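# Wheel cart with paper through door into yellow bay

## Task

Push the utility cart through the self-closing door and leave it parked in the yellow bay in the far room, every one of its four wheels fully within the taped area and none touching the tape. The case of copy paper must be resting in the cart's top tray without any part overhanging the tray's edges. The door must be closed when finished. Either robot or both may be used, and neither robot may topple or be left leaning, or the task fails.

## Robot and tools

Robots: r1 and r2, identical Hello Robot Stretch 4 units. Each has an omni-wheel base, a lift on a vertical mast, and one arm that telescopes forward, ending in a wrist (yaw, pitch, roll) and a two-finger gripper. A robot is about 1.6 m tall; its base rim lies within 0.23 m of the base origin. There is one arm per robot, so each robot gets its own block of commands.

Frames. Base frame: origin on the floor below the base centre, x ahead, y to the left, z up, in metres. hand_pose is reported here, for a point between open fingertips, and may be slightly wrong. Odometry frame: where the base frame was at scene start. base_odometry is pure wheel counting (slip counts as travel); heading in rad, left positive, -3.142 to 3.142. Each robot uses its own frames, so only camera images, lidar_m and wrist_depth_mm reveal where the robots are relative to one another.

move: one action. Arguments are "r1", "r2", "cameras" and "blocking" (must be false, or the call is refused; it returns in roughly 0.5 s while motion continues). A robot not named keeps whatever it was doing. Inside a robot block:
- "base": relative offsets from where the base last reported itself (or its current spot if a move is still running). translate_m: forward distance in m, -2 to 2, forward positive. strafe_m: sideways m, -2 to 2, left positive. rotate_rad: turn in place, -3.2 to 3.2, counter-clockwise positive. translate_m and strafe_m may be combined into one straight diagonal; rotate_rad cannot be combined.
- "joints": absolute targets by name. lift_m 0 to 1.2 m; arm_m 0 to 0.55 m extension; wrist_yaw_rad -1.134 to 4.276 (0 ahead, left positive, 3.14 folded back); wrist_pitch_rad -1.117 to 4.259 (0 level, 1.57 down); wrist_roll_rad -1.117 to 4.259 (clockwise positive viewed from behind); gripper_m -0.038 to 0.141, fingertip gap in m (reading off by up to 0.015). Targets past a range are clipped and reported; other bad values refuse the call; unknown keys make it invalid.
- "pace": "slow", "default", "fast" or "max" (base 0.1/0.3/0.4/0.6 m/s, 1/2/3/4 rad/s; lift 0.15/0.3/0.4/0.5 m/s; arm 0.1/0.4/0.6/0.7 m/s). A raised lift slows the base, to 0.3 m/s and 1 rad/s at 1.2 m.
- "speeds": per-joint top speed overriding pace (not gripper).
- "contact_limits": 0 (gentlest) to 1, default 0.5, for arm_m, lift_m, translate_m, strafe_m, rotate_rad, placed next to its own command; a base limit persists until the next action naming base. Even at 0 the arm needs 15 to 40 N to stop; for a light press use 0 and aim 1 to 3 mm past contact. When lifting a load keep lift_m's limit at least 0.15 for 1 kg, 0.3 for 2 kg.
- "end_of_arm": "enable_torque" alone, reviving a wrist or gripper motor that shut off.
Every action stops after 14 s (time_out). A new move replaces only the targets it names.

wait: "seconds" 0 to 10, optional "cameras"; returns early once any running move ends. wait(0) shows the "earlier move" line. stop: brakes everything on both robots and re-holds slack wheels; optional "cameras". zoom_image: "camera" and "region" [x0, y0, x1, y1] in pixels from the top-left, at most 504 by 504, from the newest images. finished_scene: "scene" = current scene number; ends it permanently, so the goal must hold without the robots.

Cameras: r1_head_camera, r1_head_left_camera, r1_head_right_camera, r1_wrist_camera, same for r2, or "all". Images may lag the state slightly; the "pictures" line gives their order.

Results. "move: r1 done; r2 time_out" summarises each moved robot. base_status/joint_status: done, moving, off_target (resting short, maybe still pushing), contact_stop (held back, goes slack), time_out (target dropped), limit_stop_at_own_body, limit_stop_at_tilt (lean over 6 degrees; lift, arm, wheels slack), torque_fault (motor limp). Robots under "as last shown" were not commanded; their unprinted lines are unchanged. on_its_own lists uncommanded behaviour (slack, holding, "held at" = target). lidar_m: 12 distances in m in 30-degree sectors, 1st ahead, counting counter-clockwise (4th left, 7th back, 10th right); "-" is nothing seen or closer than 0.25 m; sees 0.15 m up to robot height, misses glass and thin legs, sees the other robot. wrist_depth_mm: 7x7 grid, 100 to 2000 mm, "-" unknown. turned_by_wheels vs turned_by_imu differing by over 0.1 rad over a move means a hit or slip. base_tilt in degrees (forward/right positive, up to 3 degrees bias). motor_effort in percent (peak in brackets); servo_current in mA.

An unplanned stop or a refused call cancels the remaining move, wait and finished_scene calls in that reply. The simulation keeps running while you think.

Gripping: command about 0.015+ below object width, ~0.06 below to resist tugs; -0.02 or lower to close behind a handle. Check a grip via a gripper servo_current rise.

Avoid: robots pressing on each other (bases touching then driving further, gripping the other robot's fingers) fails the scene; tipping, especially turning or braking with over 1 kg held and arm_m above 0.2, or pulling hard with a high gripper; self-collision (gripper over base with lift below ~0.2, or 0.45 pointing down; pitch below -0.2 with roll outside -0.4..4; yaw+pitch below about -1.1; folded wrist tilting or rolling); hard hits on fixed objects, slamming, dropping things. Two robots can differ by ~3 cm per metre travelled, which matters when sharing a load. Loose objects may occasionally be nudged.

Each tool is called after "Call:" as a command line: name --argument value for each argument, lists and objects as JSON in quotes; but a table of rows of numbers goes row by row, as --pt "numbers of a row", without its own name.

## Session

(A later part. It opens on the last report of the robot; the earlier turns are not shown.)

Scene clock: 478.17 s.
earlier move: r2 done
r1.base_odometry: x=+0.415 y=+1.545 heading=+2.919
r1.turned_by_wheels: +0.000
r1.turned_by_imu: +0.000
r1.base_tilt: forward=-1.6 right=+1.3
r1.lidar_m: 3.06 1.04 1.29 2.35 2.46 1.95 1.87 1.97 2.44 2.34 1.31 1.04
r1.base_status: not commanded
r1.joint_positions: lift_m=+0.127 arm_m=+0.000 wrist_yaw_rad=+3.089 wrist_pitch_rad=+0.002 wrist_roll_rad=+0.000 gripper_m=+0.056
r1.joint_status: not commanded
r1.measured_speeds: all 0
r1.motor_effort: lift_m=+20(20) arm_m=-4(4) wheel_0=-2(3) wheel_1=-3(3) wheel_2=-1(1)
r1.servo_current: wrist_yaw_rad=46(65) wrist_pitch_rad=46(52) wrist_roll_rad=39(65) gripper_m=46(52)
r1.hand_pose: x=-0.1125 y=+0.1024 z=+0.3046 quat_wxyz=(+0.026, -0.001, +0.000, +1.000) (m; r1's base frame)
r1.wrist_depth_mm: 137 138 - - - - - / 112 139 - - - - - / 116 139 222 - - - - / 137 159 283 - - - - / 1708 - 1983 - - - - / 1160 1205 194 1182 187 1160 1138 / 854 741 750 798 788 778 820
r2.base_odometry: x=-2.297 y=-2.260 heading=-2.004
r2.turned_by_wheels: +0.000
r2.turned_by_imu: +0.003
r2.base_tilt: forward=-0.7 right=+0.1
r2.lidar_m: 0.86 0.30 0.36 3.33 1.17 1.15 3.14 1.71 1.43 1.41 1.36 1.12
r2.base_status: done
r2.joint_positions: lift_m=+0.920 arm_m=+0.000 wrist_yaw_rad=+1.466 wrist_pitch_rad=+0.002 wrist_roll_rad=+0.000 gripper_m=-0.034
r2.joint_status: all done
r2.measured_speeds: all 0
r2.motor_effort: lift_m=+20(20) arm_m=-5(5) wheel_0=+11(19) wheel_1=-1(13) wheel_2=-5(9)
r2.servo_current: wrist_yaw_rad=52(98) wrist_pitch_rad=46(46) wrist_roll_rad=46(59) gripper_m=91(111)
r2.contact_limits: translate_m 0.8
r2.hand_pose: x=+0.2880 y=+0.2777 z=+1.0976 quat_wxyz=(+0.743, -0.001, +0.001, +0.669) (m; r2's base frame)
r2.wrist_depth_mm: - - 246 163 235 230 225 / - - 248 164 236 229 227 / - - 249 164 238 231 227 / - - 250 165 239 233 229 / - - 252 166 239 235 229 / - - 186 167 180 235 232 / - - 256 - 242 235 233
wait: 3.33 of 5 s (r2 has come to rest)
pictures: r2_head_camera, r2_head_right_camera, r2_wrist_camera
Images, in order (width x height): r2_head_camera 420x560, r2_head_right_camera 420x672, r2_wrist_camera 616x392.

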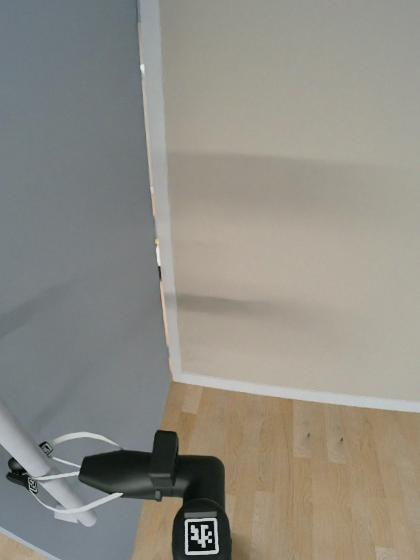

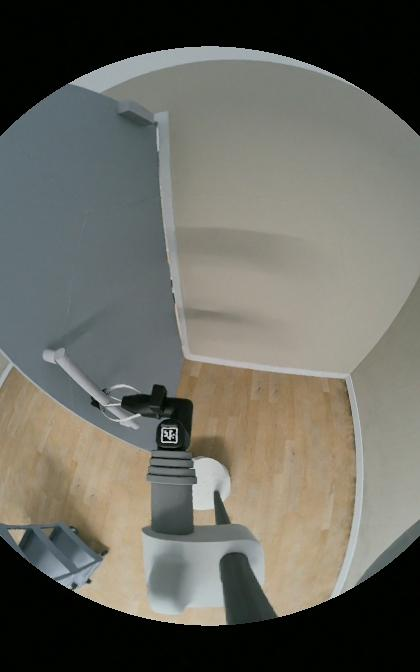

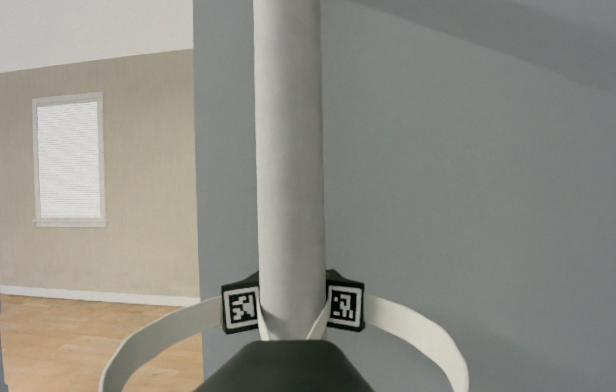

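Call:
move --blocking false --r2 '{"base":{"translate_m":0.045,"strafe_m":-0.168},"joints":{"wrist_yaw_rad":1.63},"pace":"slow","speeds":{"wrist_yaw_rad":0.085},"contact_limits":{"translate_m":0.7}}'

Call:
wait --seconds 4 --cameras '["r2_head_camera", "r2_head_left_camera", "r1_head_camera", "r1_head_left_camera"]'

Scene clock: 484.77 s.
move: r2 moving
r1: as last shown
r1.lidar_m: 3.05 1.04 1.27 2.35 2.48 1.92 1.85 1.97 2.45 2.35 1.31 1.03
r1.servo_current: wrist_yaw_rad=46(65) wrist_pitch_rad=52(52) wrist_roll_rad=52(65) gripper_m=46(46)
r1.wrist_depth_mm: 136 138 - - - - - / 113 139 - - - - - / 116 139 224 - - - - / 137 159 283 - - - - / 1661 - 1983 - - - - / 1205 1160 193 1205 187 1160 1118 / 854 759 759 798 798 768 820
r2.base_odometry: x=-2.310 y=-2.258 heading=-2.004
r2.turned_by_wheels: +0.000
r2.turned_by_imu: +0.001
r2.base_tilt: forward=-0.7 right=+0.0
r2.lidar_m: 0.86 0.33 0.36 3.32 1.18 1.13 3.09 1.71 1.41 1.42 1.35 1.15
r2.base_status: translate_m moving; strafe_m moving
r2.joint_positions: lift_m=+0.920 arm_m=+0.000 wrist_yaw_rad=+1.500 wrist_pitch_rad=+0.002 wrist_roll_rad=+0.000 gripper_m=-0.034
r2.joint_status: wrist_yaw_rad moving
r2.measured_speeds: translate_m=+0.013 strafe_m=-0.049 rotate_rad=-0.001 lift_m=+0.000 arm_m=+0.000 wrist_yaw_rad=+0.083 wrist_pitch_rad=+0.000 wrist_roll_rad=+0.000
r2.motor_effort: lift_m=+20(20) arm_m=-5(5) wheel_0=+12(19) wheel_1=-7(7) wheel_2=-2(5)
r2.servo_current: wrist_yaw_rad=13(91) wrist_pitch_rad=46(46) wrist_roll_rad=59(59) gripper_m=104(104)
r2.contact_limits: translate_m 0.7
r2.hand_pose: x=+0.2787 y=+0.2814 z=+1.0976 quat_wxyz=(+0.732, -0.001, +0.001, +0.681) (m; r2's base frame)
r2.wrist_depth_mm: - - 248 162 235 228 223 / - - 250 163 235 229 224 / - - 250 163 236 230 226 / - - 251 167 237 230 226 / - - 252 164 239 232 228 / - - 185 166 180 235 230 / - - 256 - 242 234 230
pictures: none

Scene clock: 487.40 s.
earlier move: r2 off_target
r1.base_odometry: x=+0.415 y=+1.545 heading=+2.919
r1.turned_by_wheels: +0.000
r1.turned_by_imu: +0.000
r1.base_tilt: forward=-1.6 right=+1.2
r1.lidar_m: 3.08 1.05 1.31 2.35 2.44 1.97 1.86 1.96 2.42 2.33 1.28 1.02
r1.base_status: not commanded
r1.joint_positions: lift_m=+0.127 arm_m=+0.000 wrist_yaw_rad=+3.089 wrist_pitch_rad=+0.002 wrist_roll_rad=+0.000 gripper_m=+0.056
r1.joint_status: not commanded
r1.measured_speeds: all 0
r1.motor_effort: lift_m=+20(20) arm_m=-4(4) wheel_0=-2(3) wheel_1=-3(3) wheel_2=-1(1)
r1.servo_current: wrist_yaw_rad=39(65) wrist_pitch_rad=46(52) wrist_roll_rad=26(72) gripper_m=39(52)
r1.hand_pose: x=-0.1125 y=+0.1024 z=+0.3046 quat_wxyz=(+0.026, -0.001, +0.000, +1.000) (m; r1's base frame)
r1.wrist_depth_mm: 137 138 - - - - - / 113 139 - - - - - / 116 139 222 - - - - / 137 159 283 - - - - / 1661 - 1921 - - - - / 1205 1205 193 1182 187 1160 1138 / 842 750 750 798 798 768 820
r2.base_odometry: x=-2.468 y=-2.231 heading=-2.003
r2.turned_by_wheels: +0.001
r2.turned_by_imu: +0.250
r2.base_tilt: forward=-0.7 right=+0.1
r2.lidar_m: 0.69 0.36 0.30 1.52 1.33 4.82 1.94 1.40 1.31 1.35 1.03 0.99
r2.base_status: done
r2.joint_positions: lift_m=+0.920 arm_m=+0.000 wrist_yaw_rad=+1.652 wrist_pitch_rad=+0.002 wrist_roll_rad=+0.000 gripper_m=-0.034
r2.joint_status: wrist_yaw_rad off_target (ended at +1.652, target +1.630)
r2.measured_speeds: all 0
r2.on_its_own: wrist_yaw_rad is at rest, and its servo_current (130 mA) is outside its rest range (0 to 104 mA)
r2.motor_effort: lift_m=+20(20) arm_m=+4(5) wheel_0=+11(30) wheel_1=+4(10) wheel_2=+3(16)
r2.servo_current: wrist_yaw_rad=130(156) wrist_pitch_rad=39(46) wrist_roll_rad=39(59) gripper_m=98(111)
r2.contact_limits: translate_m 0.7
r2.hand_pose: x=+0.2347 y=+0.2945 z=+1.0976 quat_wxyz=(+0.678, -0.001, +0.001, +0.735) (m; r2's base frame)
r2.wrist_depth_mm: - - - 165 217 197 - / - - - 165 219 199 185 / - - - 166 220 200 186 / - - - 165 222 202 187 / - 1366 - 166 224 202 186 / - 1921 184 167 179 203 189 / - 145 - - 223 198 190
wait: 2.63 of 4 s (r2 has come to rest)
pictures: r1_head_camera, r1_head_left_camera, r2_head_camera, r2_head_left_camera
Images, in order (width x height): r1_head_camera 420x560, r1_head_left_camera 420x672, r2_head_camera 420x560, r2_head_left_camera 420x672.

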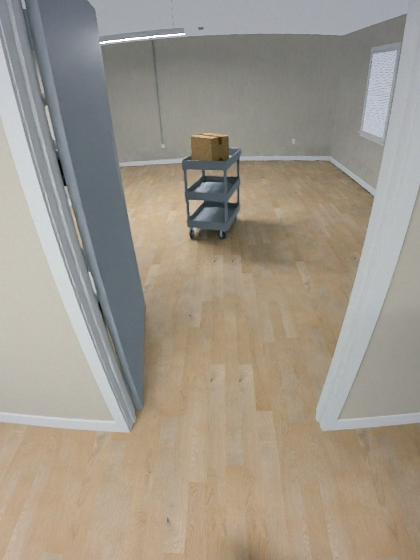

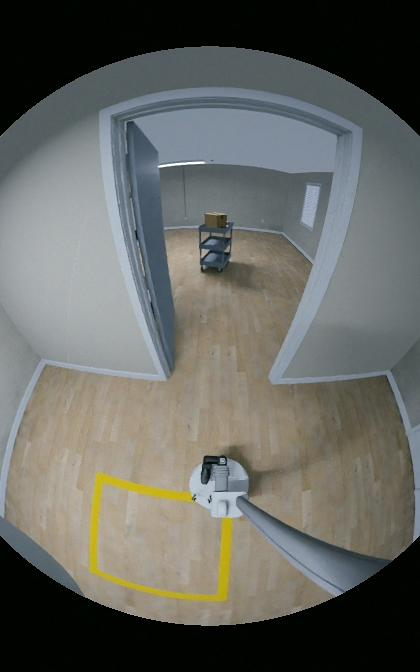

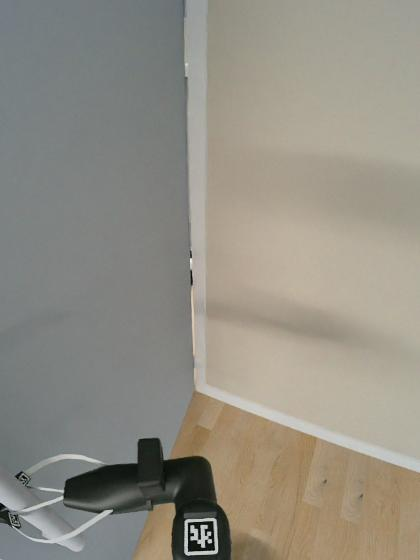

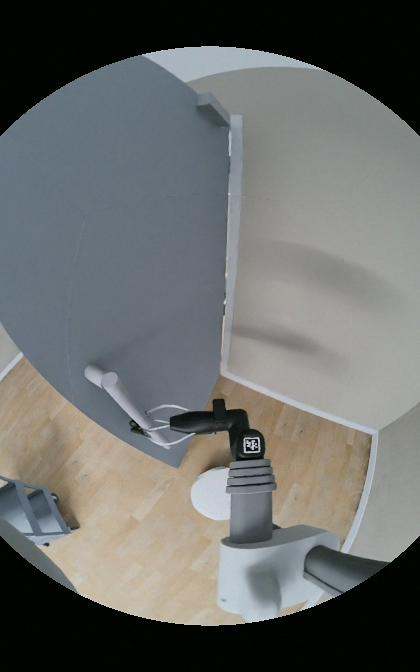

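Call:
move --blocking false --r2 '{"base":{"translate_m":-0.045,"strafe_m":0.005},"joints":{"wrist_yaw_rad":1.5},"pace":"slow","speeds":{"wrist_yaw_rad":0.15},"contact_limits":{"translate_m":0.5}}'

Call:
wait --seconds 3 --cameras '["r2_head_left_camera", "r2_wrist_camera", "r1_head_camera"]'

Scene clock: 499.50 s.
move: r2 moving
r1: as last shown
r1.base_tilt: forward=-1.6 right=+1.3
r1.lidar_m: 3.06 1.03 1.30 2.36 2.48 1.96 1.86 1.98 2.43 2.34 1.30 1.03
r1.motor_effort: lift_m=+20(20) arm_m=-4(4) wheel_0=-2(3) wheel_1=-2(3) wheel_2=-1(1)
r1.servo_current: wrist_yaw_rad=59(59) wrist_pitch_rad=46(46) wrist_roll_rad=39(59) gripper_m=39(39)
r1.wrist_depth_mm: 137 138 - - - - - / 113 139 - - - - - / 116 139 224 - - - - / 137 159 283 - - - - / 1661 - 1921 - - - - / 1229 1182 194 1160 187 1138 1138 / 854 750 750 798 798 778 809
r2.base_odometry: x=-2.462 y=-2.220 heading=-2.002
r2.turned_by_wheels: +0.001
r2.turned_by_imu: +0.001
r2.base_tilt: forward=-0.6 right=+0.0
r2.lidar_m: 0.70 0.31 0.32 1.50 1.31 4.80 1.98 1.38 1.30 1.35 1.06 0.98
r2.base_status: translate_m moving; strafe_m moving
r2.joint_positions: lift_m=+0.920 arm_m=+0.000 wrist_yaw_rad=+1.599 wrist_pitch_rad=+0.002 wrist_roll_rad=+0.000 gripper_m=-0.034
r2.joint_status: wrist_yaw_rad moving
r2.measured_speeds: translate_m=-0.048 strafe_m=+0.005 rotate_rad=+0.000 lift_m=+0.000 arm_m=+0.000 wrist_yaw_rad=-0.164 wrist_pitch_rad=+0.000 wrist_roll_rad=+0.000
r2.motor_effort: lift_m=+20(20) arm_m=+4(5) wheel_0=+9(9) wheel_1=-4(4) wheel_2=+11(12)
r2.servo_current: wrist_yaw_rad=286(306) wrist_pitch_rad=39(46) wrist_roll_rad=46(59) gripper_m=98(104)
r2.contact_limits: translate_m 0.5
r2.hand_pose: x=+0.2502 y=+0.2907 z=+1.0976 quat_wxyz=(+0.697, -0.001, +0.001, +0.717) (m; r2's base frame)
r2.wrist_depth_mm: - - - 165 219 202 189 / - - - 163 221 202 190 / - - - 166 221 204 191 / - - - 166 224 204 191 / 1308 1336 - 166 226 205 193 / - 1921 182 167 180 207 193 / - - - - 225 200 195
pictures: none

Scene clock: 500.63 s.
earlier move: r2 done
r1.base_odometry: x=+0.415 y=+1.545 heading=+2.919
r1.turned_by_wheels: +0.000
r1.turned_by_imu: +0.000
r1.base_tilt: forward=-1.6 right=+1.3
r1.lidar_m: 3.08 1.02 1.30 2.37 2.48 1.94 1.86 1.96 2.42 2.33 1.31 1.01
r1.base_status: not commanded
r1.joint_positions: lift_m=+0.127 arm_m=+0.000 wrist_yaw_rad=+3.089 wrist_pitch_rad=+0.002 wrist_roll_rad=+0.000 gripper_m=+0.056
r1.joint_status: not commanded
r1.measured_speeds: all 0
r1.motor_effort: lift_m=+20(20) arm_m=-4(4) wheel_0=-2(3) wheel_1=-3(3) wheel_2=-1(1)
r1.servo_current: wrist_yaw_rad=59(65) wrist_pitch_rad=46(52) wrist_roll_rad=59(65) gripper_m=39(46)
r1.hand_pose: x=-0.1125 y=+0.1024 z=+0.3046 quat_wxyz=(+0.026, -0.001, +0.000, +1.000) (m; r1's base frame)
r1.wrist_depth_mm: 136 138 - - - - - / 113 139 - - - - - / 116 140 222 - - - - / 137 159 285 - - - - / 1756 - 1921 - - - - / 1182 1229 193 1182 188 1160 1138 / 842 750 759 788 788 778 820
r2.base_odometry: x=-2.445 y=-2.192 heading=-2.002
r2.turned_by_wheels: -0.001
r2.turned_by_imu: +0.000
r2.base_tilt: forward=-0.7 right=+0.1
r2.lidar_m: 0.72 0.33 0.37 1.44 1.30 4.76 1.94 1.34 1.30 1.34 1.10 1.03
r2.base_status: done
r2.joint_positions: lift_m=+0.920 arm_m=+0.000 wrist_yaw_rad=+1.509 wrist_pitch_rad=+0.002 wrist_roll_rad=+0.000 gripper_m=-0.034
r2.joint_status: all done
r2.measured_speeds: all 0
r2.motor_effort: lift_m=+20(20) arm_m=+5(5) wheel_0=+2(9) wheel_1=-6(7) wheel_2=+8(13)
r2.servo_current: wrist_yaw_rad=72(306) wrist_pitch_rad=39(46) wrist_roll_rad=46(59) gripper_m=98(104)
r2.contact_limits: translate_m 0.5
r2.hand_pose: x=+0.2758 y=+0.2825 z=+1.0976 quat_wxyz=(+0.729, -0.001, +0.001, +0.685) (m; r2's base frame)
r2.wrist_depth_mm: - - - 161 224 211 202 / - - - 162 228 213 - / - - - 163 229 214 204 / - - - 166 229 215 206 / 1229 - - 166 231 216 208 / - - 185 166 179 216 207 / - - - - 231 212 208
wait: 1.13 of 3 s (r2 has come to rest)
pictures: r1_head_camera, r2_head_left_camera, r2_wrist_camera
Images, in order (width x height): r1_head_camera 420x560, r2_head_left_camera 420x672, r2_wrist_camera 616x392.

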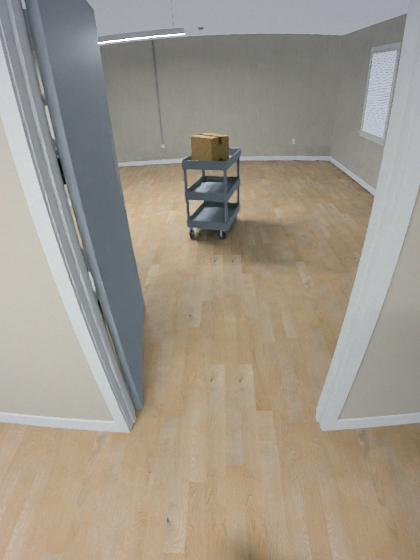

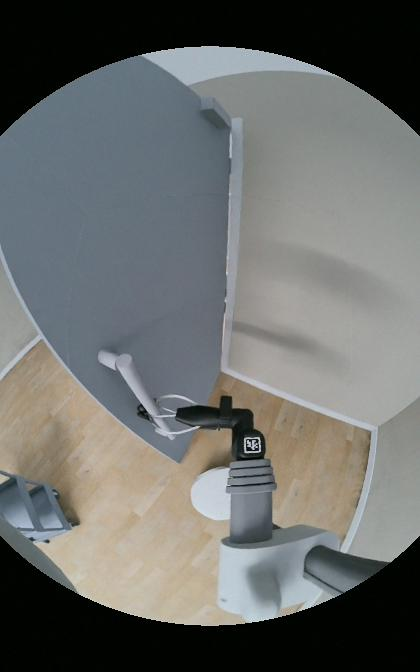

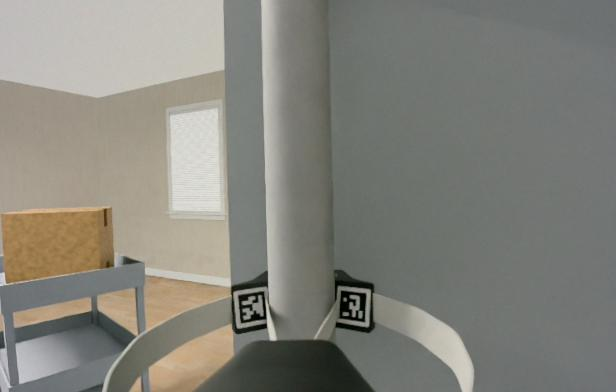

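Call:
move --blocking false --r1 '{"base":{"translate_m":2.0,"strafe_m":-0.05}}'

Call:
wait --seconds 8.5 --cameras '["r1_head_camera", "r1_head_left_camera"]'

Scene clock: 516.83 s.
move: r1 moving
r1.base_odometry: x=+0.384 y=+1.553 heading=+2.919
r1.turned_by_wheels: +0.000
r1.turned_by_imu: +0.000
r1.base_tilt: forward=-1.6 right=+1.2
r1.lidar_m: 3.03 1.02 1.24 2.36 2.47 1.99 1.90 2.01 2.42 2.34 1.25 1.01
r1.base_status: translate_m moving; strafe_m moving
r1.joint_positions: lift_m=+0.127 arm_m=+0.000 wrist_yaw_rad=+3.089 wrist_pitch_rad=+0.002 wrist_roll_rad=+0.000 gripper_m=+0.056
r1.joint_status: not commanded
r1.measured_speeds: translate_m=+0.122 strafe_m=-0.002 rotate_rad=+0.002 lift_m=+0.000 arm_m=+0.000 wrist_yaw_rad=+0.000 wrist_pitch_rad=+0.000 wrist_roll_rad=+0.000
r1.motor_effort: lift_m=+20(20) arm_m=-4(4) wheel_0=+8(8) wheel_1=+7(7) wheel_2=-8(9)
r1.servo_current: wrist_yaw_rad=52(65) wrist_pitch_rad=46(46) wrist_roll_rad=39(59) gripper_m=46(46)
r1.hand_pose: x=-0.1125 y=+0.1024 z=+0.3046 quat_wxyz=(+0.026, -0.001, +0.000, +1.000) (m; r1's base frame)
r1.wrist_depth_mm: - 138 - - - - - / 112 139 - - - - - / 116 139 267 - - - - / 137 157 - - - - - / 1618 1661 - - - - - / 1160 1205 193 1205 188 1160 1160 / 831 759 750 809 788 768 809
r2: as last shown
r2.turned_by_wheels: +0.000
r2.lidar_m: 0.69 0.33 0.38 1.46 1.30 4.78 1.92 1.37 1.28 1.32 1.11 1.01
r2.motor_effort: lift_m=+20(20) arm_m=+5(5) wheel_0=+2(2) wheel_1=-6(6) wheel_2=+8(8)
r2.servo_current: wrist_yaw_rad=52(65) wrist_pitch_rad=46(46) wrist_roll_rad=46(52) gripper_m=98(98)
r2.contact_limits: translate_m 0.5
r2.wrist_depth_mm: - - - 161 225 211 202 / - - - 162 228 213 - / - - - 163 228 213 204 / - - - 166 230 215 206 / 1229 - - 166 231 216 207 / - - 185 166 179 217 208 / - - - - 231 212 208
pictures: none

Scene clock: 524.50 s.
earlier move: r1 done
r1.base_odometry: x=-1.525 y=+2.035 heading=+2.919
r1.turned_by_wheels: +0.000
r1.turned_by_imu: +0.000
r1.base_tilt: forward=-1.6 right=+1.3
r1.lidar_m: 1.06 1.21 1.04 0.66 0.67 0.80 4.01 1.03 1.33 2.30 2.40 3.25
r1.base_status: done
r1.joint_positions: lift_m=+0.127 arm_m=+0.000 wrist_yaw_rad=+3.089 wrist_pitch_rad=+0.002 wrist_roll_rad=+0.000 gripper_m=+0.056
r1.joint_status: not commanded
r1.measured_speeds: all 0
r1.motor_effort: lift_m=+20(20) arm_m=-4(4) wheel_0=+2(10) wheel_1=+0(7) wheel_2=+0(11)
r1.servo_current: wrist_yaw_rad=52(72) wrist_pitch_rad=39(52) wrist_roll_rad=59(72) gripper_m=39(52)
r1.hand_pose: x=-0.1125 y=+0.1024 z=+0.3046 quat_wxyz=(+0.026, -0.001, +0.000, +1.000) (m; r1's base frame)
r1.wrist_depth_mm: 136 139 - - - - - / 113 139 - - - - - / 118 139 272 - - - - / 137 161 - - - - - / 1025 - - - - - - / 1008 1182 193 1182 188 - - / 854 741 759 798 788 732 -
r2.base_odometry: x=-2.445 y=-2.192 heading=-2.002
r2.turned_by_wheels: +0.000
r2.turned_by_imu: +0.001
r2.base_tilt: forward=-0.7 right=+0.0
r2.lidar_m: 0.71 0.32 0.39 1.44 1.29 4.76 1.96 1.36 1.29 1.34 1.11 1.02
r2.base_status: not commanded
r2.joint_positions: lift_m=+0.920 arm_m=+0.000 wrist_yaw_rad=+1.509 wrist_pitch_rad=+0.002 wrist_roll_rad=+0.000 gripper_m=-0.034
r2.joint_status: not commanded
r2.measured_speeds: all 0
r2.motor_effort: lift_m=+20(20) arm_m=+4(5) wheel_0=+2(3) wheel_1=-6(6) wheel_2=+8(9)
r2.servo_current: wrist_yaw_rad=46(72) wrist_pitch_rad=33(46) wrist_roll_rad=52(65) gripper_m=91(104)
r2.contact_limits: translate_m 0.5
r2.hand_pose: x=+0.2758 y=+0.2825 z=+1.0976 quat_wxyz=(+0.729, -0.001, +0.001, +0.685) (m; r2's base frame)
r2.wrist_depth_mm: - - - 161 225 211 202 / - - - 162 229 213 - / - - - 163 228 213 204 / - - - 165 230 215 204 / 1255 - - 166 231 216 206 / - - 185 166 178 216 207 / - - - - 231 211 208
wait: 7.67 of 8.5 s (r1 has come to rest)
pictures: r1_head_camera, r1_head_left_camera
Images, in order (width x height): r1_head_camera 420x560, r1_head_left_camera 420x672.

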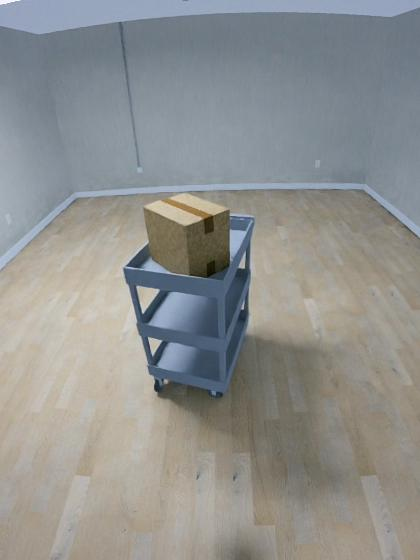

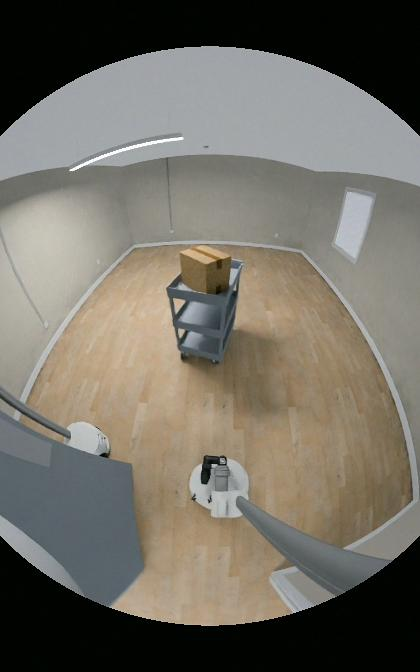

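Call:
zoom_image --camera "r1_head_camera" --region '[100, 170, 280, 420]'

Call:
move --blocking false --r1 '{"base":{"strafe_m":-0.6}}'

Call:
wait --seconds 3.5 --cameras '["r1_head_camera", "r1_head_left_camera"]'

Scaled by 2.016 from the camera's 420x560 image, which has a finer 600x800 frame.

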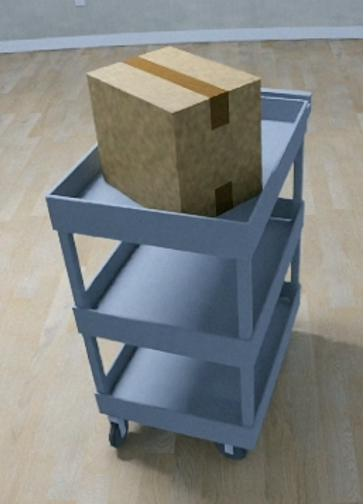

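Scene clock: 529.40 s.
move: r1 moving
r1.base_odometry: x=-1.517 y=+2.070 heading=+2.919
r1.turned_by_wheels: +0.000
r1.turned_by_imu: -0.001
r1.base_tilt: forward=-1.6 right=+1.3
r1.lidar_m: 1.06 1.16 1.13 0.69 0.69 0.85 3.98 0.99 1.35 2.26 2.39 3.20
r1.base_status: strafe_m moving
r1.joint_positions: lift_m=+0.127 arm_m=+0.000 wrist_yaw_rad=+3.089 wrist_pitch_rad=+0.002 wrist_roll_rad=+0.000 gripper_m=+0.056
r1.joint_status: not commanded
r1.measured_speeds: translate_m=+0.001 strafe_m=-0.140 rotate_rad=-0.003 lift_m=+0.000 arm_m=+0.000 wrist_yaw_rad=+0.000 wrist_pitch_rad=+0.000 wrist_roll_rad=+0.000
r1.motor_effort: lift_m=+20(20) arm_m=-4(4) wheel_0=+8(11) wheel_1=-10(10) wheel_2=+0(1)
r1.servo_current: wrist_yaw_rad=52(59) wrist_pitch_rad=33(46) wrist_roll_rad=39(59) gripper_m=46(46)
r1.hand_pose: x=-0.1125 y=+0.1024 z=+0.3046 quat_wxyz=(+0.026, -0.001, +0.000, +1.000) (m; r1's base frame)
r1.wrist_depth_mm: 136 139 - - - - - / 113 139 - - - - - / 118 140 271 - - - - / 137 162 - - - - - / - - - - - - - / - 1182 194 1182 187 - - / 842 759 759 798 798 778 -
r2: as last shown
r2.turned_by_imu: +0.000
r2.lidar_m: 0.70 0.33 0.36 1.48 1.31 4.77 1.96 1.38 1.31 1.34 1.09 1.02
r2.motor_effort: lift_m=+19(20) arm_m=+4(4) wheel_0=+2(2) wheel_1=-6(6) wheel_2=+8(8)
r2.servo_current: wrist_yaw_rad=72(72) wrist_pitch_rad=33(46) wrist_roll_rad=46(59) gripper_m=104(104)
r2.contact_limits: translate_m 0.5
r2.wrist_depth_mm: - - - 161 225 211 202 / - - - 162 228 213 - / - - - 163 228 213 204 / - - - 166 230 214 206 / 1255 - - 167 232 216 206 / - - 185 166 179 217 208 / - - - - 231 212 208
pictures: none

Scene clock: 532.23 s.
earlier move: r1 done
r1.base_odometry: x=-1.393 y=+2.620 heading=+2.919
r1.turned_by_wheels: +0.000
r1.turned_by_imu: -0.004
r1.base_tilt: forward=-1.6 right=+1.2
r1.lidar_m: 1.72 1.23 3.11 1.24 1.25 4.01 0.90 0.95 1.34 1.71 1.78 2.42
r1.base_status: done
r1.joint_positions: lift_m=+0.127 arm_m=+0.000 wrist_yaw_rad=+3.089 wrist_pitch_rad=+0.002 wrist_roll_rad=+0.000 gripper_m=+0.056
r1.joint_status: not commanded
r1.measured_speeds: all 0
r1.motor_effort: lift_m=+20(20) arm_m=-4(4) wheel_0=+0(12) wheel_1=+0(11) wheel_2=-1(2)
r1.servo_current: wrist_yaw_rad=46(65) wrist_pitch_rad=39(52) wrist_roll_rad=59(65) gripper_m=39(52)
r1.hand_pose: x=-0.1125 y=+0.1024 z=+0.3046 quat_wxyz=(+0.026, -0.001, +0.000, +1.000) (m; r1's base frame)
r1.wrist_depth_mm: 136 139 - - - - - / 113 139 - - - - - / 117 140 227 - - - - / 137 161 - - - - - / - - - - - - - / - - 191 1098 187 1182 1138 / 854 750 759 788 798 778 809
r2.base_odometry: x=-2.445 y=-2.192 heading=-2.002
r2.turned_by_wheels: +0.000
r2.turned_by_imu: +0.000
r2.base_tilt: forward=-0.7 right=+0.0
r2.lidar_m: 0.69 0.33 0.37 1.48 1.31 4.77 1.93 1.38 1.28 1.35 1.11 1.04
r2.base_status: not commanded
r2.joint_positions: lift_m=+0.920 arm_m=+0.000 wrist_yaw_rad=+1.509 wrist_pitch_rad=+0.002 wrist_roll_rad=+0.000 gripper_m=-0.034
r2.joint_status: not commanded
r2.measured_speeds: all 0
r2.motor_effort: lift_m=+20(20) arm_m=+4(5) wheel_0=+2(3) wheel_1=-6(6) wheel_2=+7(8)
r2.servo_current: wrist_yaw_rad=65(78) wrist_pitch_rad=46(46) wrist_roll_rad=46(59) gripper_m=98(104)
r2.contact_limits: translate_m 0.5
r2.hand_pose: x=+0.2758 y=+0.2825 z=+1.0976 quat_wxyz=(+0.729, -0.001, +0.001, +0.685) (m; r2's base frame)
r2.wrist_depth_mm: - - - 161 225 211 202 / - - - 162 228 212 - / - - - 163 229 214 204 / - - - 166 229 214 205 / 1255 - - 166 231 216 206 / - - 184 166 179 217 208 / - - - - 232 212 208
wait: 2.83 of 3.5 s (r1 has come to rest)
pictures: r1_head_camera, r1_head_left_camera
Images, in order (width x height): r1_head_camera 420x560, r1_head_left_camera 420x672.

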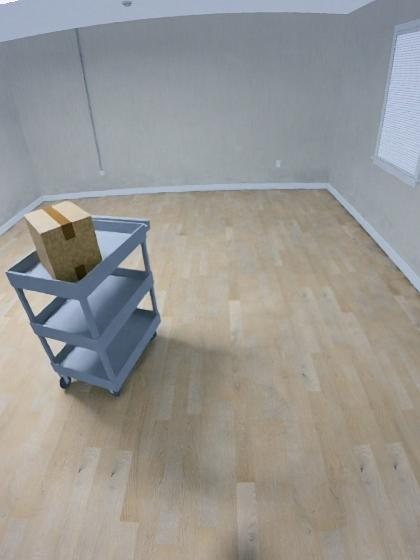

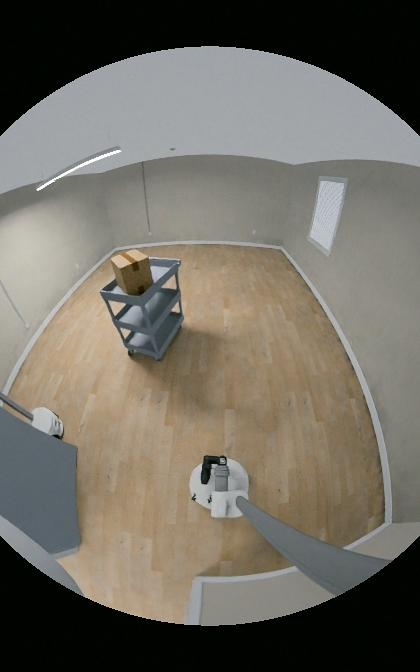

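Call:
move --blocking false --r1 '{"base":{"translate_m":2.0,"strafe_m":-0.25}}'

Call:
wait --seconds 8.5

Call:
move --blocking false --r1 '{"base":{"translate_m":0.8}}'

Call:
wait --seconds 5

Call:
move --blocking false --r1 '{"base":{"rotate_rad":3.14}}'

Call:
wait --seconds 4 --cameras '["r1_head_camera", "r1_head_left_camera", "r1_head_right_camera"]'

Scene clock: 544.07 s.
move: r1 moving
r1.base_odometry: x=-1.422 y=+2.631 heading=+2.919
r1.turned_by_wheels: +0.000
r1.turned_by_imu: +0.000
r1.base_tilt: forward=-1.6 right=+1.3
r1.lidar_m: 1.71 1.18 3.15 1.23 1.25 4.04 0.93 0.99 1.40 1.69 1.78 2.43
r1.base_status: translate_m moving; strafe_m moving
r1.joint_positions: lift_m=+0.127 arm_m=+0.000 wrist_yaw_rad=+3.089 wrist_pitch_rad=+0.002 wrist_roll_rad=+0.000 gripper_m=+0.056
r1.joint_status: not commanded
r1.measured_speeds: translate_m=+0.122 strafe_m=-0.015 rotate_rad=+0.003 lift_m=+0.000 arm_m=+0.000 wrist_yaw_rad=+0.000 wrist_pitch_rad=+0.000 wrist_roll_rad=+0.000
r1.motor_effort: lift_m=+20(20) arm_m=-4(4) wheel_0=+6(9) wheel_1=+4(6) wheel_2=-8(9)
r1.servo_current: wrist_yaw_rad=46(52) wrist_pitch_rad=33(52) wrist_roll_rad=52(65) gripper_m=46(46)
r1.hand_pose: x=-0.1125 y=+0.1024 z=+0.3046 quat_wxyz=(+0.026, -0.001, +0.000, +1.000) (m; r1's base frame)
r1.wrist_depth_mm: 136 138 - - - - - / 113 139 - - - - - / 114 140 224 - - - - / 137 161 - - - - - / - - - 1863 - - - / - - 190 1118 187 1160 1138 / 854 741 759 798 798 778 820
r2: as last shown
r2.base_tilt: forward=-0.7 right=+0.1
r2.lidar_m: 0.68 0.34 0.37 1.49 1.31 4.77 1.95 1.39 1.30 1.33 1.09 1.03
r2.motor_effort: lift_m=+20(20) arm_m=+4(5) wheel_0=+2(2) wheel_1=-6(6) wheel_2=+8(8)
r2.servo_current: wrist_yaw_rad=59(72) wrist_pitch_rad=39(46) wrist_roll_rad=59(59) gripper_m=104(104)
r2.contact_limits: translate_m 0.5
r2.wrist_depth_mm: - - - 161 226 212 202 / - - - 162 228 212 - / - - - 163 229 215 204 / - - - 166 230 214 205 / 1255 - - 166 232 217 206 / - - 185 166 179 217 208 / - - - - 230 212 209
pictures: none

Scene clock: 551.77 s.
earlier move: r1 done
r1.base_odometry: x=-3.288 y=+3.305 heading=+2.919
r1.turned_by_wheels: +0.000
r1.turned_by_imu: -0.001
r1.base_tilt: forward=-1.6 right=+1.3
r1.lidar_m: 2.86 2.98 3.41 0.88 0.72 1.17 2.91 2.09 1.48 1.43 1.50 2.01
r1.base_status: done
r1.joint_positions: lift_m=+0.127 arm_m=+0.000 wrist_yaw_rad=+3.089 wrist_pitch_rad=+0.002 wrist_roll_rad=+0.000 gripper_m=+0.056
r1.joint_status: not commanded
r1.measured_speeds: all 0
r1.motor_effort: lift_m=+20(20) arm_m=-4(4) wheel_0=+2(10) wheel_1=+2(8) wheel_2=+0(10)
r1.servo_current: wrist_yaw_rad=39(65) wrist_pitch_rad=46(52) wrist_roll_rad=46(78) gripper_m=46(52)
r1.hand_pose: x=-0.1125 y=+0.1024 z=+0.3046 quat_wxyz=(+0.026, -0.001, +0.000, +1.000) (m; r1's base frame)
r1.wrist_depth_mm: 137 138 - - - - - / 113 139 - - - - - / 118 140 273 - - - - / 137 161 - - - - - / 1863 - - - - - - / 1205 1205 195 1182 187 1160 1042 / 854 741 759 798 798 778 820
r2.base_odometry: x=-2.445 y=-2.192 heading=-2.002
r2.turned_by_wheels: +0.000
r2.turned_by_imu: +0.001
r2.base_tilt: forward=-0.6 right=+0.0
r2.lidar_m: 0.69 0.33 0.37 1.48 1.28 4.77 1.95 1.37 1.28 1.32 1.11 1.03
r2.base_status: not commanded
r2.joint_positions: lift_m=+0.920 arm_m=+0.000 wrist_yaw_rad=+1.509 wrist_pitch_rad=+0.002 wrist_roll_rad=+0.000 gripper_m=-0.034
r2.joint_status: not commanded
r2.measured_speeds: all 0
r2.motor_effort: lift_m=+20(20) arm_m=+4(5) wheel_0=+2(3) wheel_1=-6(6) wheel_2=+8(8)
r2.servo_current: wrist_yaw_rad=65(78) wrist_pitch_rad=39(52) wrist_roll_rad=52(65) gripper_m=98(111)
r2.contact_limits: translate_m 0.5
r2.hand_pose: x=+0.2758 y=+0.2825 z=+1.0976 quat_wxyz=(+0.729, -0.001, +0.001, +0.685) (m; r2's base frame)
r2.wrist_depth_mm: - - - 161 226 211 202 / - - - 162 226 212 - / - - - 163 229 213 204 / - - - 166 230 214 206 / 1255 - - 166 231 216 206 / - - 184 166 179 217 208 / - - - - 230 212 208
wait: 7.70 of 8.5 s (r1 has come to rest)
pictures: none

Scene clock: 552.27 s.
move: r1 moving
r1.base_odometry: x=-3.319 y=+3.312 heading=+2.919
r1.turned_by_wheels: +0.000
r1.turned_by_imu: +0.000
r1.base_tilt: forward=-1.6 right=+1.3
r1.lidar_m: 2.80 2.96 3.40 0.92 0.72 1.17 2.94 2.12 1.50 1.44 1.50 2.03
r1.base_status: translate_m moving
r1.joint_positions: lift_m=+0.127 arm_m=+0.000 wrist_yaw_rad=+3.089 wrist_pitch_rad=+0.002 wrist_roll_rad=+0.000 gripper_m=+0.056
r1.joint_status: not commanded
r1.measured_speeds: translate_m=+0.121 strafe_m=-0.001 rotate_rad=-0.005 lift_m=+0.000 arm_m=+0.000 wrist_yaw_rad=+0.000 wrist_pitch_rad=+0.000 wrist_roll_rad=+0.000
r1.motor_effort: lift_m=+20(20) arm_m=-4(4) wheel_0=+6(9) wheel_1=+4(7) wheel_2=-8(9)
r1.servo_current: wrist_yaw_rad=52(59) wrist_pitch_rad=52(52) wrist_roll_rad=52(59) gripper_m=46(46)
r1.hand_pose: x=-0.1125 y=+0.1024 z=+0.3046 quat_wxyz=(+0.026, -0.001, +0.000, +1.000) (m; r1's base frame)
r1.wrist_depth_mm: 136 138 - - - - - / 113 139 - - - - - / 117 139 268 - - - - / 137 161 - - - - - / 1983 - - - - - - / 1182 1182 194 1205 187 1160 1042 / 854 750 750 798 788 778 820
r2: as last shown
r2.turned_by_imu: +0.000
r2.base_tilt: forward=-0.7 right=+0.1
r2.lidar_m: 0.69 0.33 0.36 1.47 1.29 4.77 1.92 1.37 1.30 1.32 1.08 1.04
r2.motor_effort: lift_m=+20(20) arm_m=+4(5) wheel_0=+2(2) wheel_1=-6(6) wheel_2=+8(8)
r2.servo_current: wrist_yaw_rad=52(65) wrist_pitch_rad=46(46) wrist_roll_rad=39(59) gripper_m=98(104)
r2.contact_limits: translate_m 0.5
r2.wrist_depth_mm: - - - 161 225 211 202 / - - - 162 227 212 - / - - - 163 229 213 204 / - - - 166 230 215 206 / 1229 - - 166 231 216 206 / - - 185 166 179 218 207 / - - - - 231 212 208
pictures: none

Scene clock: 555.93 s.
earlier move: r1 done
r1.base_odometry: x=-4.069 y=+3.481 heading=+2.920
r1.turned_by_wheels: +0.000
r1.turned_by_imu: +0.000
r1.base_tilt: forward=-1.6 right=+1.3
r1.lidar_m: 2.08 2.13 2.94 3.28 1.34 1.22 3.83 2.09 1.50 1.42 1.46 2.02
r1.base_status: done
r1.joint_positions: lift_m=+0.127 arm_m=+0.000 wrist_yaw_rad=+3.089 wrist_pitch_rad=+0.002 wrist_roll_rad=+0.000 gripper_m=+0.056
r1.joint_status: not commanded
r1.measured_speeds: all 0
r1.motor_effort: lift_m=+20(20) arm_m=-4(4) wheel_0=+2(9) wheel_1=+1(7) wheel_2=+0(9)
r1.servo_current: wrist_yaw_rad=39(72) wrist_pitch_rad=46(52) wrist_roll_rad=39(65) gripper_m=39(52)
r1.hand_pose: x=-0.1125 y=+0.1024 z=+0.3046 quat_wxyz=(+0.026, -0.001, +0.000, +1.000) (m; r1's base frame)
r1.wrist_depth_mm: 136 139 - - - 1537 - / 113 139 - - - - - / 117 140 273 - - - - / 137 161 - - - - - / 1921 - - - - 1661 1576 / 1182 1205 194 1182 187 1182 1160 / 842 750 750 798 798 788 820
r2.base_odometry: x=-2.445 y=-2.192 heading=-2.002
r2.turned_by_wheels: +0.000
r2.turned_by_imu: +0.001
r2.base_tilt: forward=-0.7 right=+0.0
r2.lidar_m: 0.69 0.35 0.37 1.49 1.29 4.76 1.94 1.39 1.29 1.32 1.10 1.02
r2.base_status: not commanded
r2.joint_positions: lift_m=+0.920 arm_m=+0.000 wrist_yaw_rad=+1.509 wrist_pitch_rad=+0.002 wrist_roll_rad=+0.000 gripper_m=-0.034
r2.joint_status: not commanded
r2.measured_speeds: all 0
r2.motor_effort: lift_m=+20(20) arm_m=+4(5) wheel_0=+2(3) wheel_1=-6(6) wheel_2=+8(9)
r2.servo_current: wrist_yaw_rad=65(72) wrist_pitch_rad=39(46) wrist_roll_rad=46(65) gripper_m=98(104)
r2.contact_limits: translate_m 0.5
r2.hand_pose: x=+0.2758 y=+0.2825 z=+1.0976 quat_wxyz=(+0.729, -0.001, +0.001, +0.685) (m; r2's base frame)
r2.wrist_depth_mm: - - - 161 225 211 202 / - - - 162 227 213 - / - - - 163 229 213 205 / - - - 166 229 216 206 / 1229 - - 166 231 216 207 / - - 185 166 179 217 208 / - - - - 230 212 208
wait: 3.67 of 5 s (r1 has come to rest)
pictures: none

Scene clock: 556.43 s.
move: r1 moving
r1.base_odometry: x=-4.069 y=+3.481 heading=-3.112
r1.turned_by_wheels: +0.252
r1.turned_by_imu: +0.252
r1.base_tilt: forward=-1.6 right=+1.3
r1.lidar_m: 2.07 2.39 3.27 3.27 1.24 1.38 3.10 1.71 1.43 1.42 1.65 2.09
r1.base_status: rotate_rad moving
r1.joint_positions: lift_m=+0.127 arm_m=+0.000 wrist_yaw_rad=+3.089 wrist_pitch_rad=+0.002 wrist_roll_rad=+0.000 gripper_m=+0.056
r1.joint_status: not commanded
r1.measured_speeds: translate_m=-0.001 strafe_m=-0.001 rotate_rad=+0.973 lift_m=+0.000 arm_m=+0.000 wrist_yaw_rad=+0.000 wrist_pitch_rad=+0.000 wrist_roll_rad=+0.000
r1.motor_effort: lift_m=+20(20) arm_m=-4(4) wheel_0=-8(9) wheel_1=-8(8) wheel_2=-6(7)
r1.servo_current: wrist_yaw_rad=52(59) wrist_pitch_rad=46(52) wrist_roll_rad=59(72) gripper_m=39(46)
r1.hand_pose: x=-0.1125 y=+0.1024 z=+0.3046 quat_wxyz=(+0.026, -0.001, +0.000, +1.000) (m; r1's base frame)
r1.wrist_depth_mm: 136 138 - - - - 1182 / 113 139 - - - - - / 118 139 273 - - - - / 137 162 - - - - - / 1661 - - - - - 1576 / 1182 1182 193 1182 187 1182 1118 / 854 741 741 798 798 768 820
r2: as last shown
r2.turned_by_imu: +0.000
r2.lidar_m: 0.68 0.31 0.38 1.48 1.31 4.78 1.92 1.39 1.28 1.34 1.11 1.03
r2.motor_effort: lift_m=+20(20) arm_m=+4(5) wheel_0=+2(2) wheel_1=-6(6) wheel_2=+8(8)
r2.servo_current: wrist_yaw_rad=52(65) wrist_pitch_rad=39(46) wrist_roll_rad=39(65) gripper_m=98(104)
r2.contact_limits: translate_m 0.5
r2.wrist_depth_mm: - - - 161 224 211 202 / - - - 162 227 213 - / - - - 163 229 214 204 / - - - 166 230 215 206 / 1255 - - 166 231 216 207 / - - 185 166 180 216 208 / - - - - 231 212 208
pictures: none

Scene clock: 558.80 s.
earlier move: r1 done
r1.base_odometry: x=-4.069 y=+3.481 heading=-0.224
r1.turned_by_wheels: +2.888
r1.turned_by_imu: +2.903
r1.base_tilt: forward=-1.6 right=+1.3
r1.lidar_m: 3.69 2.12 1.49 1.39 1.46 2.01 2.07 2.16 2.89 3.30 1.38 1.22
r1.base_status: done
r1.joint_positions: lift_m=+0.127 arm_m=+0.000 wrist_yaw_rad=+3.089 wrist_pitch_rad=+0.002 wrist_roll_rad=+0.000 gripper_m=+0.056
r1.joint_status: not commanded
r1.measured_speeds: all 0
r1.motor_effort: lift_m=+20(20) arm_m=-4(4) wheel_0=-2(10) wheel_1=-2(8) wheel_2=+0(8)
r1.servo_current: wrist_yaw_rad=39(59) wrist_pitch_rad=39(52) wrist_roll_rad=52(72) gripper_m=39(46)
r1.hand_pose: x=-0.1125 y=+0.1024 z=+0.3046 quat_wxyz=(+0.026, -0.001, +0.000, +1.000) (m; r1's base frame)
r1.wrist_depth_mm: 136 138 - - - - - / 113 139 - - - - - / 117 140 274 - - - - / 137 162 - - - - - / 1983 - - - - - - / 1182 1205 193 1160 187 1160 1118 / 854 741 750 798 788 778 809
r2.base_odometry: x=-2.445 y=-2.192 heading=-2.002
r2.turned_by_wheels: +0.000
r2.turned_by_imu: +0.000
r2.base_tilt: forward=-0.7 right=+0.1
r2.lidar_m: 0.70 0.34 0.34 1.48 1.31 4.75 1.95 1.36 1.29 1.34 1.10 1.03
r2.base_status: not commanded
r2.joint_positions: lift_m=+0.920 arm_m=+0.000 wrist_yaw_rad=+1.509 wrist_pitch_rad=+0.002 wrist_roll_rad=+0.000 gripper_m=-0.034
r2.joint_status: not commanded
r2.measured_speeds: all 0
r2.motor_effort: lift_m=+20(20) arm_m=+4(5) wheel_0=+2(3) wheel_1=-6(6) wheel_2=+8(8)
r2.servo_current: wrist_yaw_rad=65(78) wrist_pitch_rad=39(52) wrist_roll_rad=52(65) gripper_m=104(104)
r2.contact_limits: translate_m 0.5
r2.hand_pose: x=+0.2758 y=+0.2825 z=+1.0976 quat_wxyz=(+0.729, -0.001, +0.001, +0.685) (m; r2's base frame)
r2.wrist_depth_mm: - - - 161 225 211 202 / - - - 162 227 213 - / - - - 163 228 214 204 / - - - 166 231 215 205 / 1229 - - 166 231 216 207 / - - 185 166 179 216 207 / - - - - 231 213 208
wait: 2.37 of 4 s (r1 has come to rest)
pictures: r1_head_camera, r1_head_left_camera, r1_head_right_camera
Images, in order (width x height): r1_head_camera 420x560, r1_head_left_camera 420x672, r1_head_right_camera 420x672.

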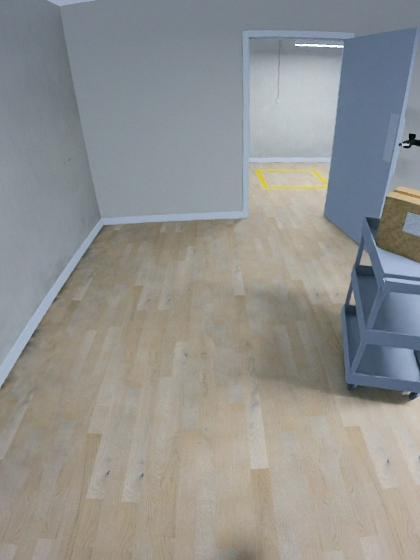

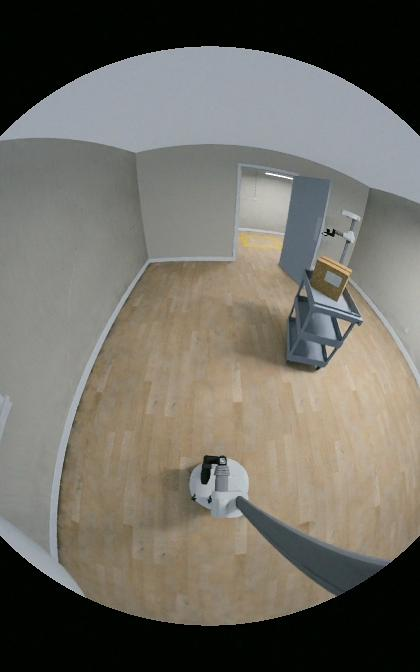

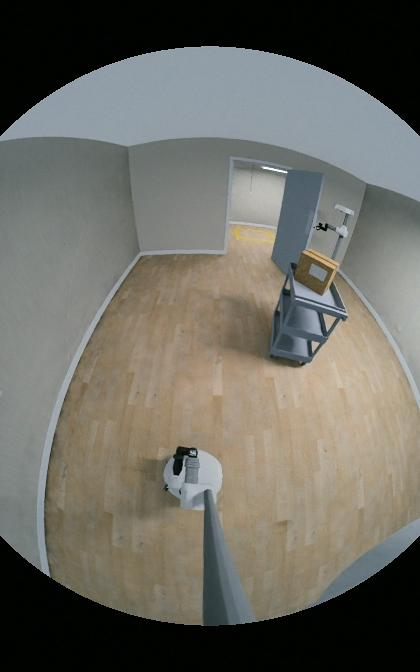

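Call:
move --blocking false --r1 '{"base":{"strafe_m":-0.65},"joints":{"lift_m":0.75,"wrist_yaw_rad":0.0,"gripper_m":0.12}}'

Call:
wait --seconds 4.5

Call:
move --blocking false --r1 '{"base":{"rotate_rad":-0.22}}'

Call:
wait --seconds 2 --cameras '["r1_head_camera", "r1_head_left_camera", "r1_wrist_camera"]'

Scene clock: 578.13 s.
move: r1 moving
r1.base_odometry: x=-4.077 y=+3.446 heading=-0.224
r1.turned_by_wheels: +0.000
r1.turned_by_imu: +0.000
r1.base_tilt: forward=-1.6 right=+1.2
r1.lidar_m: 3.70 2.18 1.55 1.44 1.51 2.09 2.08 2.16 2.93 3.26 1.38 1.22
r1.base_status: strafe_m moving
r1.joint_positions: lift_m=+0.164 arm_m=+0.000 wrist_yaw_rad=+2.503 wrist_pitch_rad=+0.002 wrist_roll_rad=+0.000 gripper_m=+0.075
r1.joint_status: lift_m moving; wrist_yaw_rad moving; gripper_m moving
r1.measured_speeds: translate_m=+0.000 strafe_m=-0.139 rotate_rad=-0.001 lift_m=+0.146 arm_m=+0.000 wrist_yaw_rad=-1.819 wrist_pitch_rad=+0.000 wrist_roll_rad=+0.000
r1.motor_effort: lift_m=+27(28) arm_m=-4(4) wheel_0=+8(11) wheel_1=-7(10) wheel_2=+0(1)
r1.servo_current: wrist_yaw_rad=72(143) wrist_pitch_rad=46(46) wrist_roll_rad=52(65) gripper_m=78(85)
r1.hand_pose: x=-0.0085 y=+0.2421 z=+0.3421 quat_wxyz=(+0.314, -0.001, +0.000, +0.949) (m; r1's base frame)
r1.wrist_depth_mm: - - - - - 1397 1205 / - - - - - 1464 - / - - - - - - - / - - - - - - - / - - - - - - - / 1308 1336 196 1308 189 1229 1118 / 931 820 820 151 866 854 891
r2: as last shown
r2.base_tilt: forward=-0.7 right=+0.0
r2.lidar_m: 0.68 0.34 0.36 1.45 1.32 4.76 1.94 1.36 1.30 1.34 1.09 1.03
r2.motor_effort: lift_m=+20(20) arm_m=+4(5) wheel_0=+2(2) wheel_1=-6(6) wheel_2=+8(8)
r2.servo_current: wrist_yaw_rad=59(65) wrist_pitch_rad=46(46) wrist_roll_rad=39(52) gripper_m=98(104)
r2.contact_limits: translate_m 0.5
r2.wrist_depth_mm: - - - 161 224 211 202 / - - - 162 228 213 - / - - - 163 228 213 204 / - - - 166 231 216 206 / 1229 - - 166 230 217 206 / - - 184 166 179 216 208 / - - - - 231 212 208
pictures: none

Scene clock: 581.13 s.
earlier move: r1 done
r1.base_odometry: x=-4.213 y=+2.847 heading=-0.224
r1.turned_by_wheels: +0.000
r1.turned_by_imu: -0.004
r1.base_tilt: forward=-1.6 right=+1.3
r1.lidar_m: 1.01 3.06 2.18 2.03 2.12 2.17 2.06 2.14 2.79 2.65 2.73 1.01
r1.base_status: done
r1.joint_positions: lift_m=+0.749 arm_m=+0.000 wrist_yaw_rad=+0.003 wrist_pitch_rad=+0.002 wrist_roll_rad=+0.000 gripper_m=+0.120
r1.joint_status: all done
r1.measured_speeds: all 0
r1.motor_effort: lift_m=+25(29) arm_m=-4(4) wheel_0=+2(12) wheel_1=-1(11) wheel_2=+0(2)
r1.servo_current: wrist_yaw_rad=52(143) wrist_pitch_rad=39(52) wrist_roll_rad=59(72) gripper_m=46(98)
r1.hand_pose: x=+0.4596 y=-0.0866 z=+0.9271 quat_wxyz=(+1.000, +0.000, +0.001, +0.001) (m; r1's base frame)
r1.wrist_depth_mm: - - - - - - - / - - - - - - - / - - - - - - - / - - - - 1098 - - / - - - 1182 1098 - - / - - - - 191 214 - / - - - 139 - 1983 -
r2.base_odometry: x=-2.445 y=-2.192 heading=-2.002
r2.turned_by_wheels: +0.000
r2.turned_by_imu: +0.000
r2.base_tilt: forward=-0.6 right=+0.1
r2.lidar_m: 0.71 0.34 0.38 1.48 1.28 4.77 1.91 1.37 1.29 1.34 1.08 1.04
r2.base_status: not commanded
r2.joint_positions: lift_m=+0.920 arm_m=+0.000 wrist_yaw_rad=+1.509 wrist_pitch_rad=+0.002 wrist_roll_rad=+0.000 gripper_m=-0.034
r2.joint_status: not commanded
r2.measured_speeds: all 0
r2.motor_effort: lift_m=+20(20) arm_m=+4(5) wheel_0=+2(3) wheel_1=-6(6) wheel_2=+8(8)
r2.servo_current: wrist_yaw_rad=52(78) wrist_pitch_rad=39(46) wrist_roll_rad=52(59) gripper_m=98(111)
r2.contact_limits: translate_m 0.5
r2.hand_pose: x=+0.2758 y=+0.2825 z=+1.0976 quat_wxyz=(+0.729, -0.001, +0.001, +0.685) (m; r2's base frame)
r2.wrist_depth_mm: - - - 161 225 211 202 / - - - 162 228 213 - / - - - 163 229 213 204 / - - - 166 231 214 205 / 1229 - - 166 232 217 206 / - - 185 166 179 217 208 / - - - - 230 212 209
wait: 3.00 of 4.5 s (r1 has come to rest)
pictures: none

Scene clock: 581.63 s.
move: r1 moving
r1.base_odometry: x=-4.213 y=+2.847 heading=-0.418
r1.turned_by_wheels: -0.194
r1.turned_by_imu: -0.195
r1.base_tilt: forward=-1.6 right=+1.3
r1.lidar_m: 1.00 3.72 2.39 2.05 2.06 2.35 2.06 2.09 2.46 2.63 2.63 2.81
r1.base_status: rotate_rad moving
r1.joint_positions: lift_m=+0.749 arm_m=+0.000 wrist_yaw_rad=+0.003 wrist_pitch_rad=+0.002 wrist_roll_rad=+0.000 gripper_m=+0.120
r1.joint_status: not commanded
r1.measured_speeds: translate_m=+0.001 strafe_m=-0.002 rotate_rad=-0.354 lift_m=+0.000 arm_m=+0.000 wrist_yaw_rad=+0.000 wrist_pitch_rad=+0.000 wrist_roll_rad=+0.000
r1.motor_effort: lift_m=+25(25) arm_m=-4(4) wheel_0=+3(7) wheel_1=+3(7) wheel_2=+2(7)
r1.servo_current: wrist_yaw_rad=46(65) wrist_pitch_rad=39(46) wrist_roll_rad=46(59) gripper_m=46(46)
r1.hand_pose: x=+0.4596 y=-0.0866 z=+0.9271 quat_wxyz=(+1.000, +0.000, +0.001, +0.001) (m; r1's base frame)
r1.wrist_depth_mm: - - - - - - - / - - - - - - - / - - - - - - - / - - - 1138 - - - / - - 1229 1138 - - - / - - 1499 - 211 - - / - - 878 139 - - -
r2: as last shown
r2.base_tilt: forward=-0.7 right=+0.0
r2.lidar_m: 0.70 0.35 0.37 1.50 1.31 4.78 1.95 1.38 1.28 1.35 1.09 1.01
r2.motor_effort: lift_m=+20(20) arm_m=+4(5) wheel_0=+2(2) wheel_1=-6(6) wheel_2=+8(8)
r2.servo_current: wrist_yaw_rad=65(72) wrist_pitch_rad=39(46) wrist_roll_rad=39(52) gripper_m=98(98)
r2.contact_limits: translate_m 0.5
r2.wrist_depth_mm: - - - 161 225 212 202 / - - - 162 228 214 - / - - - 163 228 213 204 / - - - 166 229 214 206 / 1255 - - 167 231 216 207 / - - 185 166 179 217 207 / - - - - 231 213 208
pictures: none

Scene clock: 582.10 s.
earlier move: r1 done
r1.base_odometry: x=-4.213 y=+2.848 heading=-0.444
r1.turned_by_wheels: -0.026
r1.turned_by_imu: -0.026
r1.base_tilt: forward=-1.6 right=+1.3
r1.lidar_m: 1.00 3.72 2.41 2.06 2.04 2.37 2.07 2.09 2.45 2.63 2.64 2.88
r1.base_status: done
r1.joint_positions: lift_m=+0.749 arm_m=+0.000 wrist_yaw_rad=+0.002 wrist_pitch_rad=+0.002 wrist_roll_rad=+0.000 gripper_m=+0.120
r1.joint_status: not commanded
r1.measured_speeds: all 0
r1.motor_effort: lift_m=+25(25) arm_m=-4(4) wheel_0=+3(7) wheel_1=-1(7) wheel_2=+0(7)
r1.servo_current: wrist_yaw_rad=39(65) wrist_pitch_rad=39(46) wrist_roll_rad=39(59) gripper_m=39(46)
r1.hand_pose: x=+0.4595 y=-0.0867 z=+0.9271 quat_wxyz=(+1.000, +0.000, +0.001, +0.001) (m; r1's base frame)
r1.wrist_depth_mm: - - - - - - - / - - - - - - - / - - - - - - - / - - 1205 1118 - - - / - - 1205 1098 - - - / - - 1430 1464 197 - - / - - - 139 - - -
r2.base_odometry: x=-2.445 y=-2.192 heading=-2.002
r2.turned_by_wheels: +0.000
r2.turned_by_imu: +0.000
r2.base_tilt: forward=-0.7 right=+0.1
r2.lidar_m: 0.69 0.34 0.37 1.48 1.30 4.76 1.94 1.32 1.27 1.35 1.09 1.03
r2.base_status: not commanded
r2.joint_positions: lift_m=+0.920 arm_m=+0.000 wrist_yaw_rad=+1.509 wrist_pitch_rad=+0.002 wrist_roll_rad=+0.000 gripper_m=-0.034
r2.joint_status: not commanded
r2.measured_speeds: all 0
r2.motor_effort: lift_m=+20(20) arm_m=+4(5) wheel_0=+2(2) wheel_1=-6(6) wheel_2=+8(8)
r2.servo_current: wrist_yaw_rad=65(72) wrist_pitch_rad=39(46) wrist_roll_rad=46(59) gripper_m=98(111)
r2.contact_limits: translate_m 0.5
r2.hand_pose: x=+0.2758 y=+0.2825 z=+1.0976 quat_wxyz=(+0.729, -0.001, +0.001, +0.685) (m; r2's base frame)
r2.wrist_depth_mm: - - - 161 225 211 202 / - - - 162 228 213 - / - - - 163 229 214 204 / - - - 165 230 215 206 / 1255 - - 167 231 216 207 / - - 185 166 179 217 207 / - - - - 231 213 208
wait: 0.47 of 2 s (r1 has come to rest)
pictures: r1_head_camera, r1_head_left_camera, r1_wrist_camera
Images, in order (width x height): r1_head_camera 420x560, r1_head_left_camera 420x672, r1_wrist_camera 616x392.

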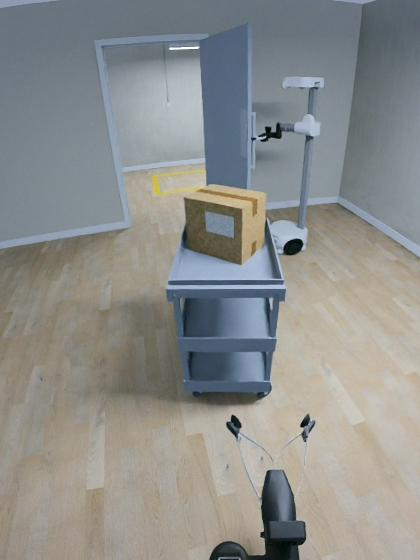

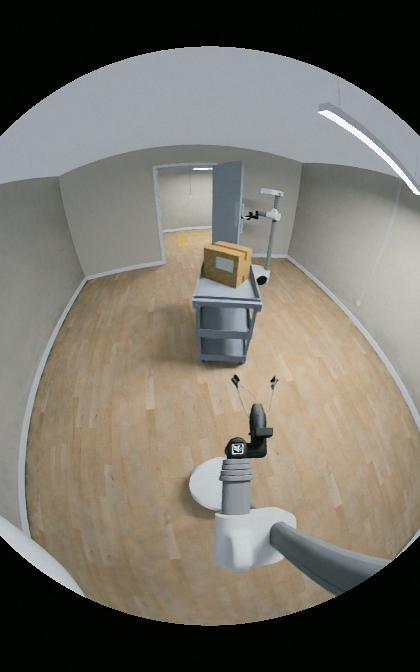

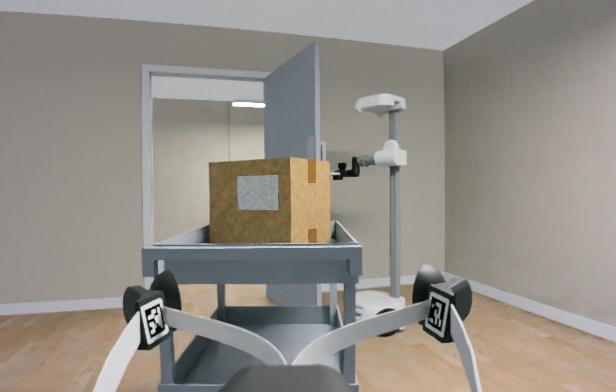

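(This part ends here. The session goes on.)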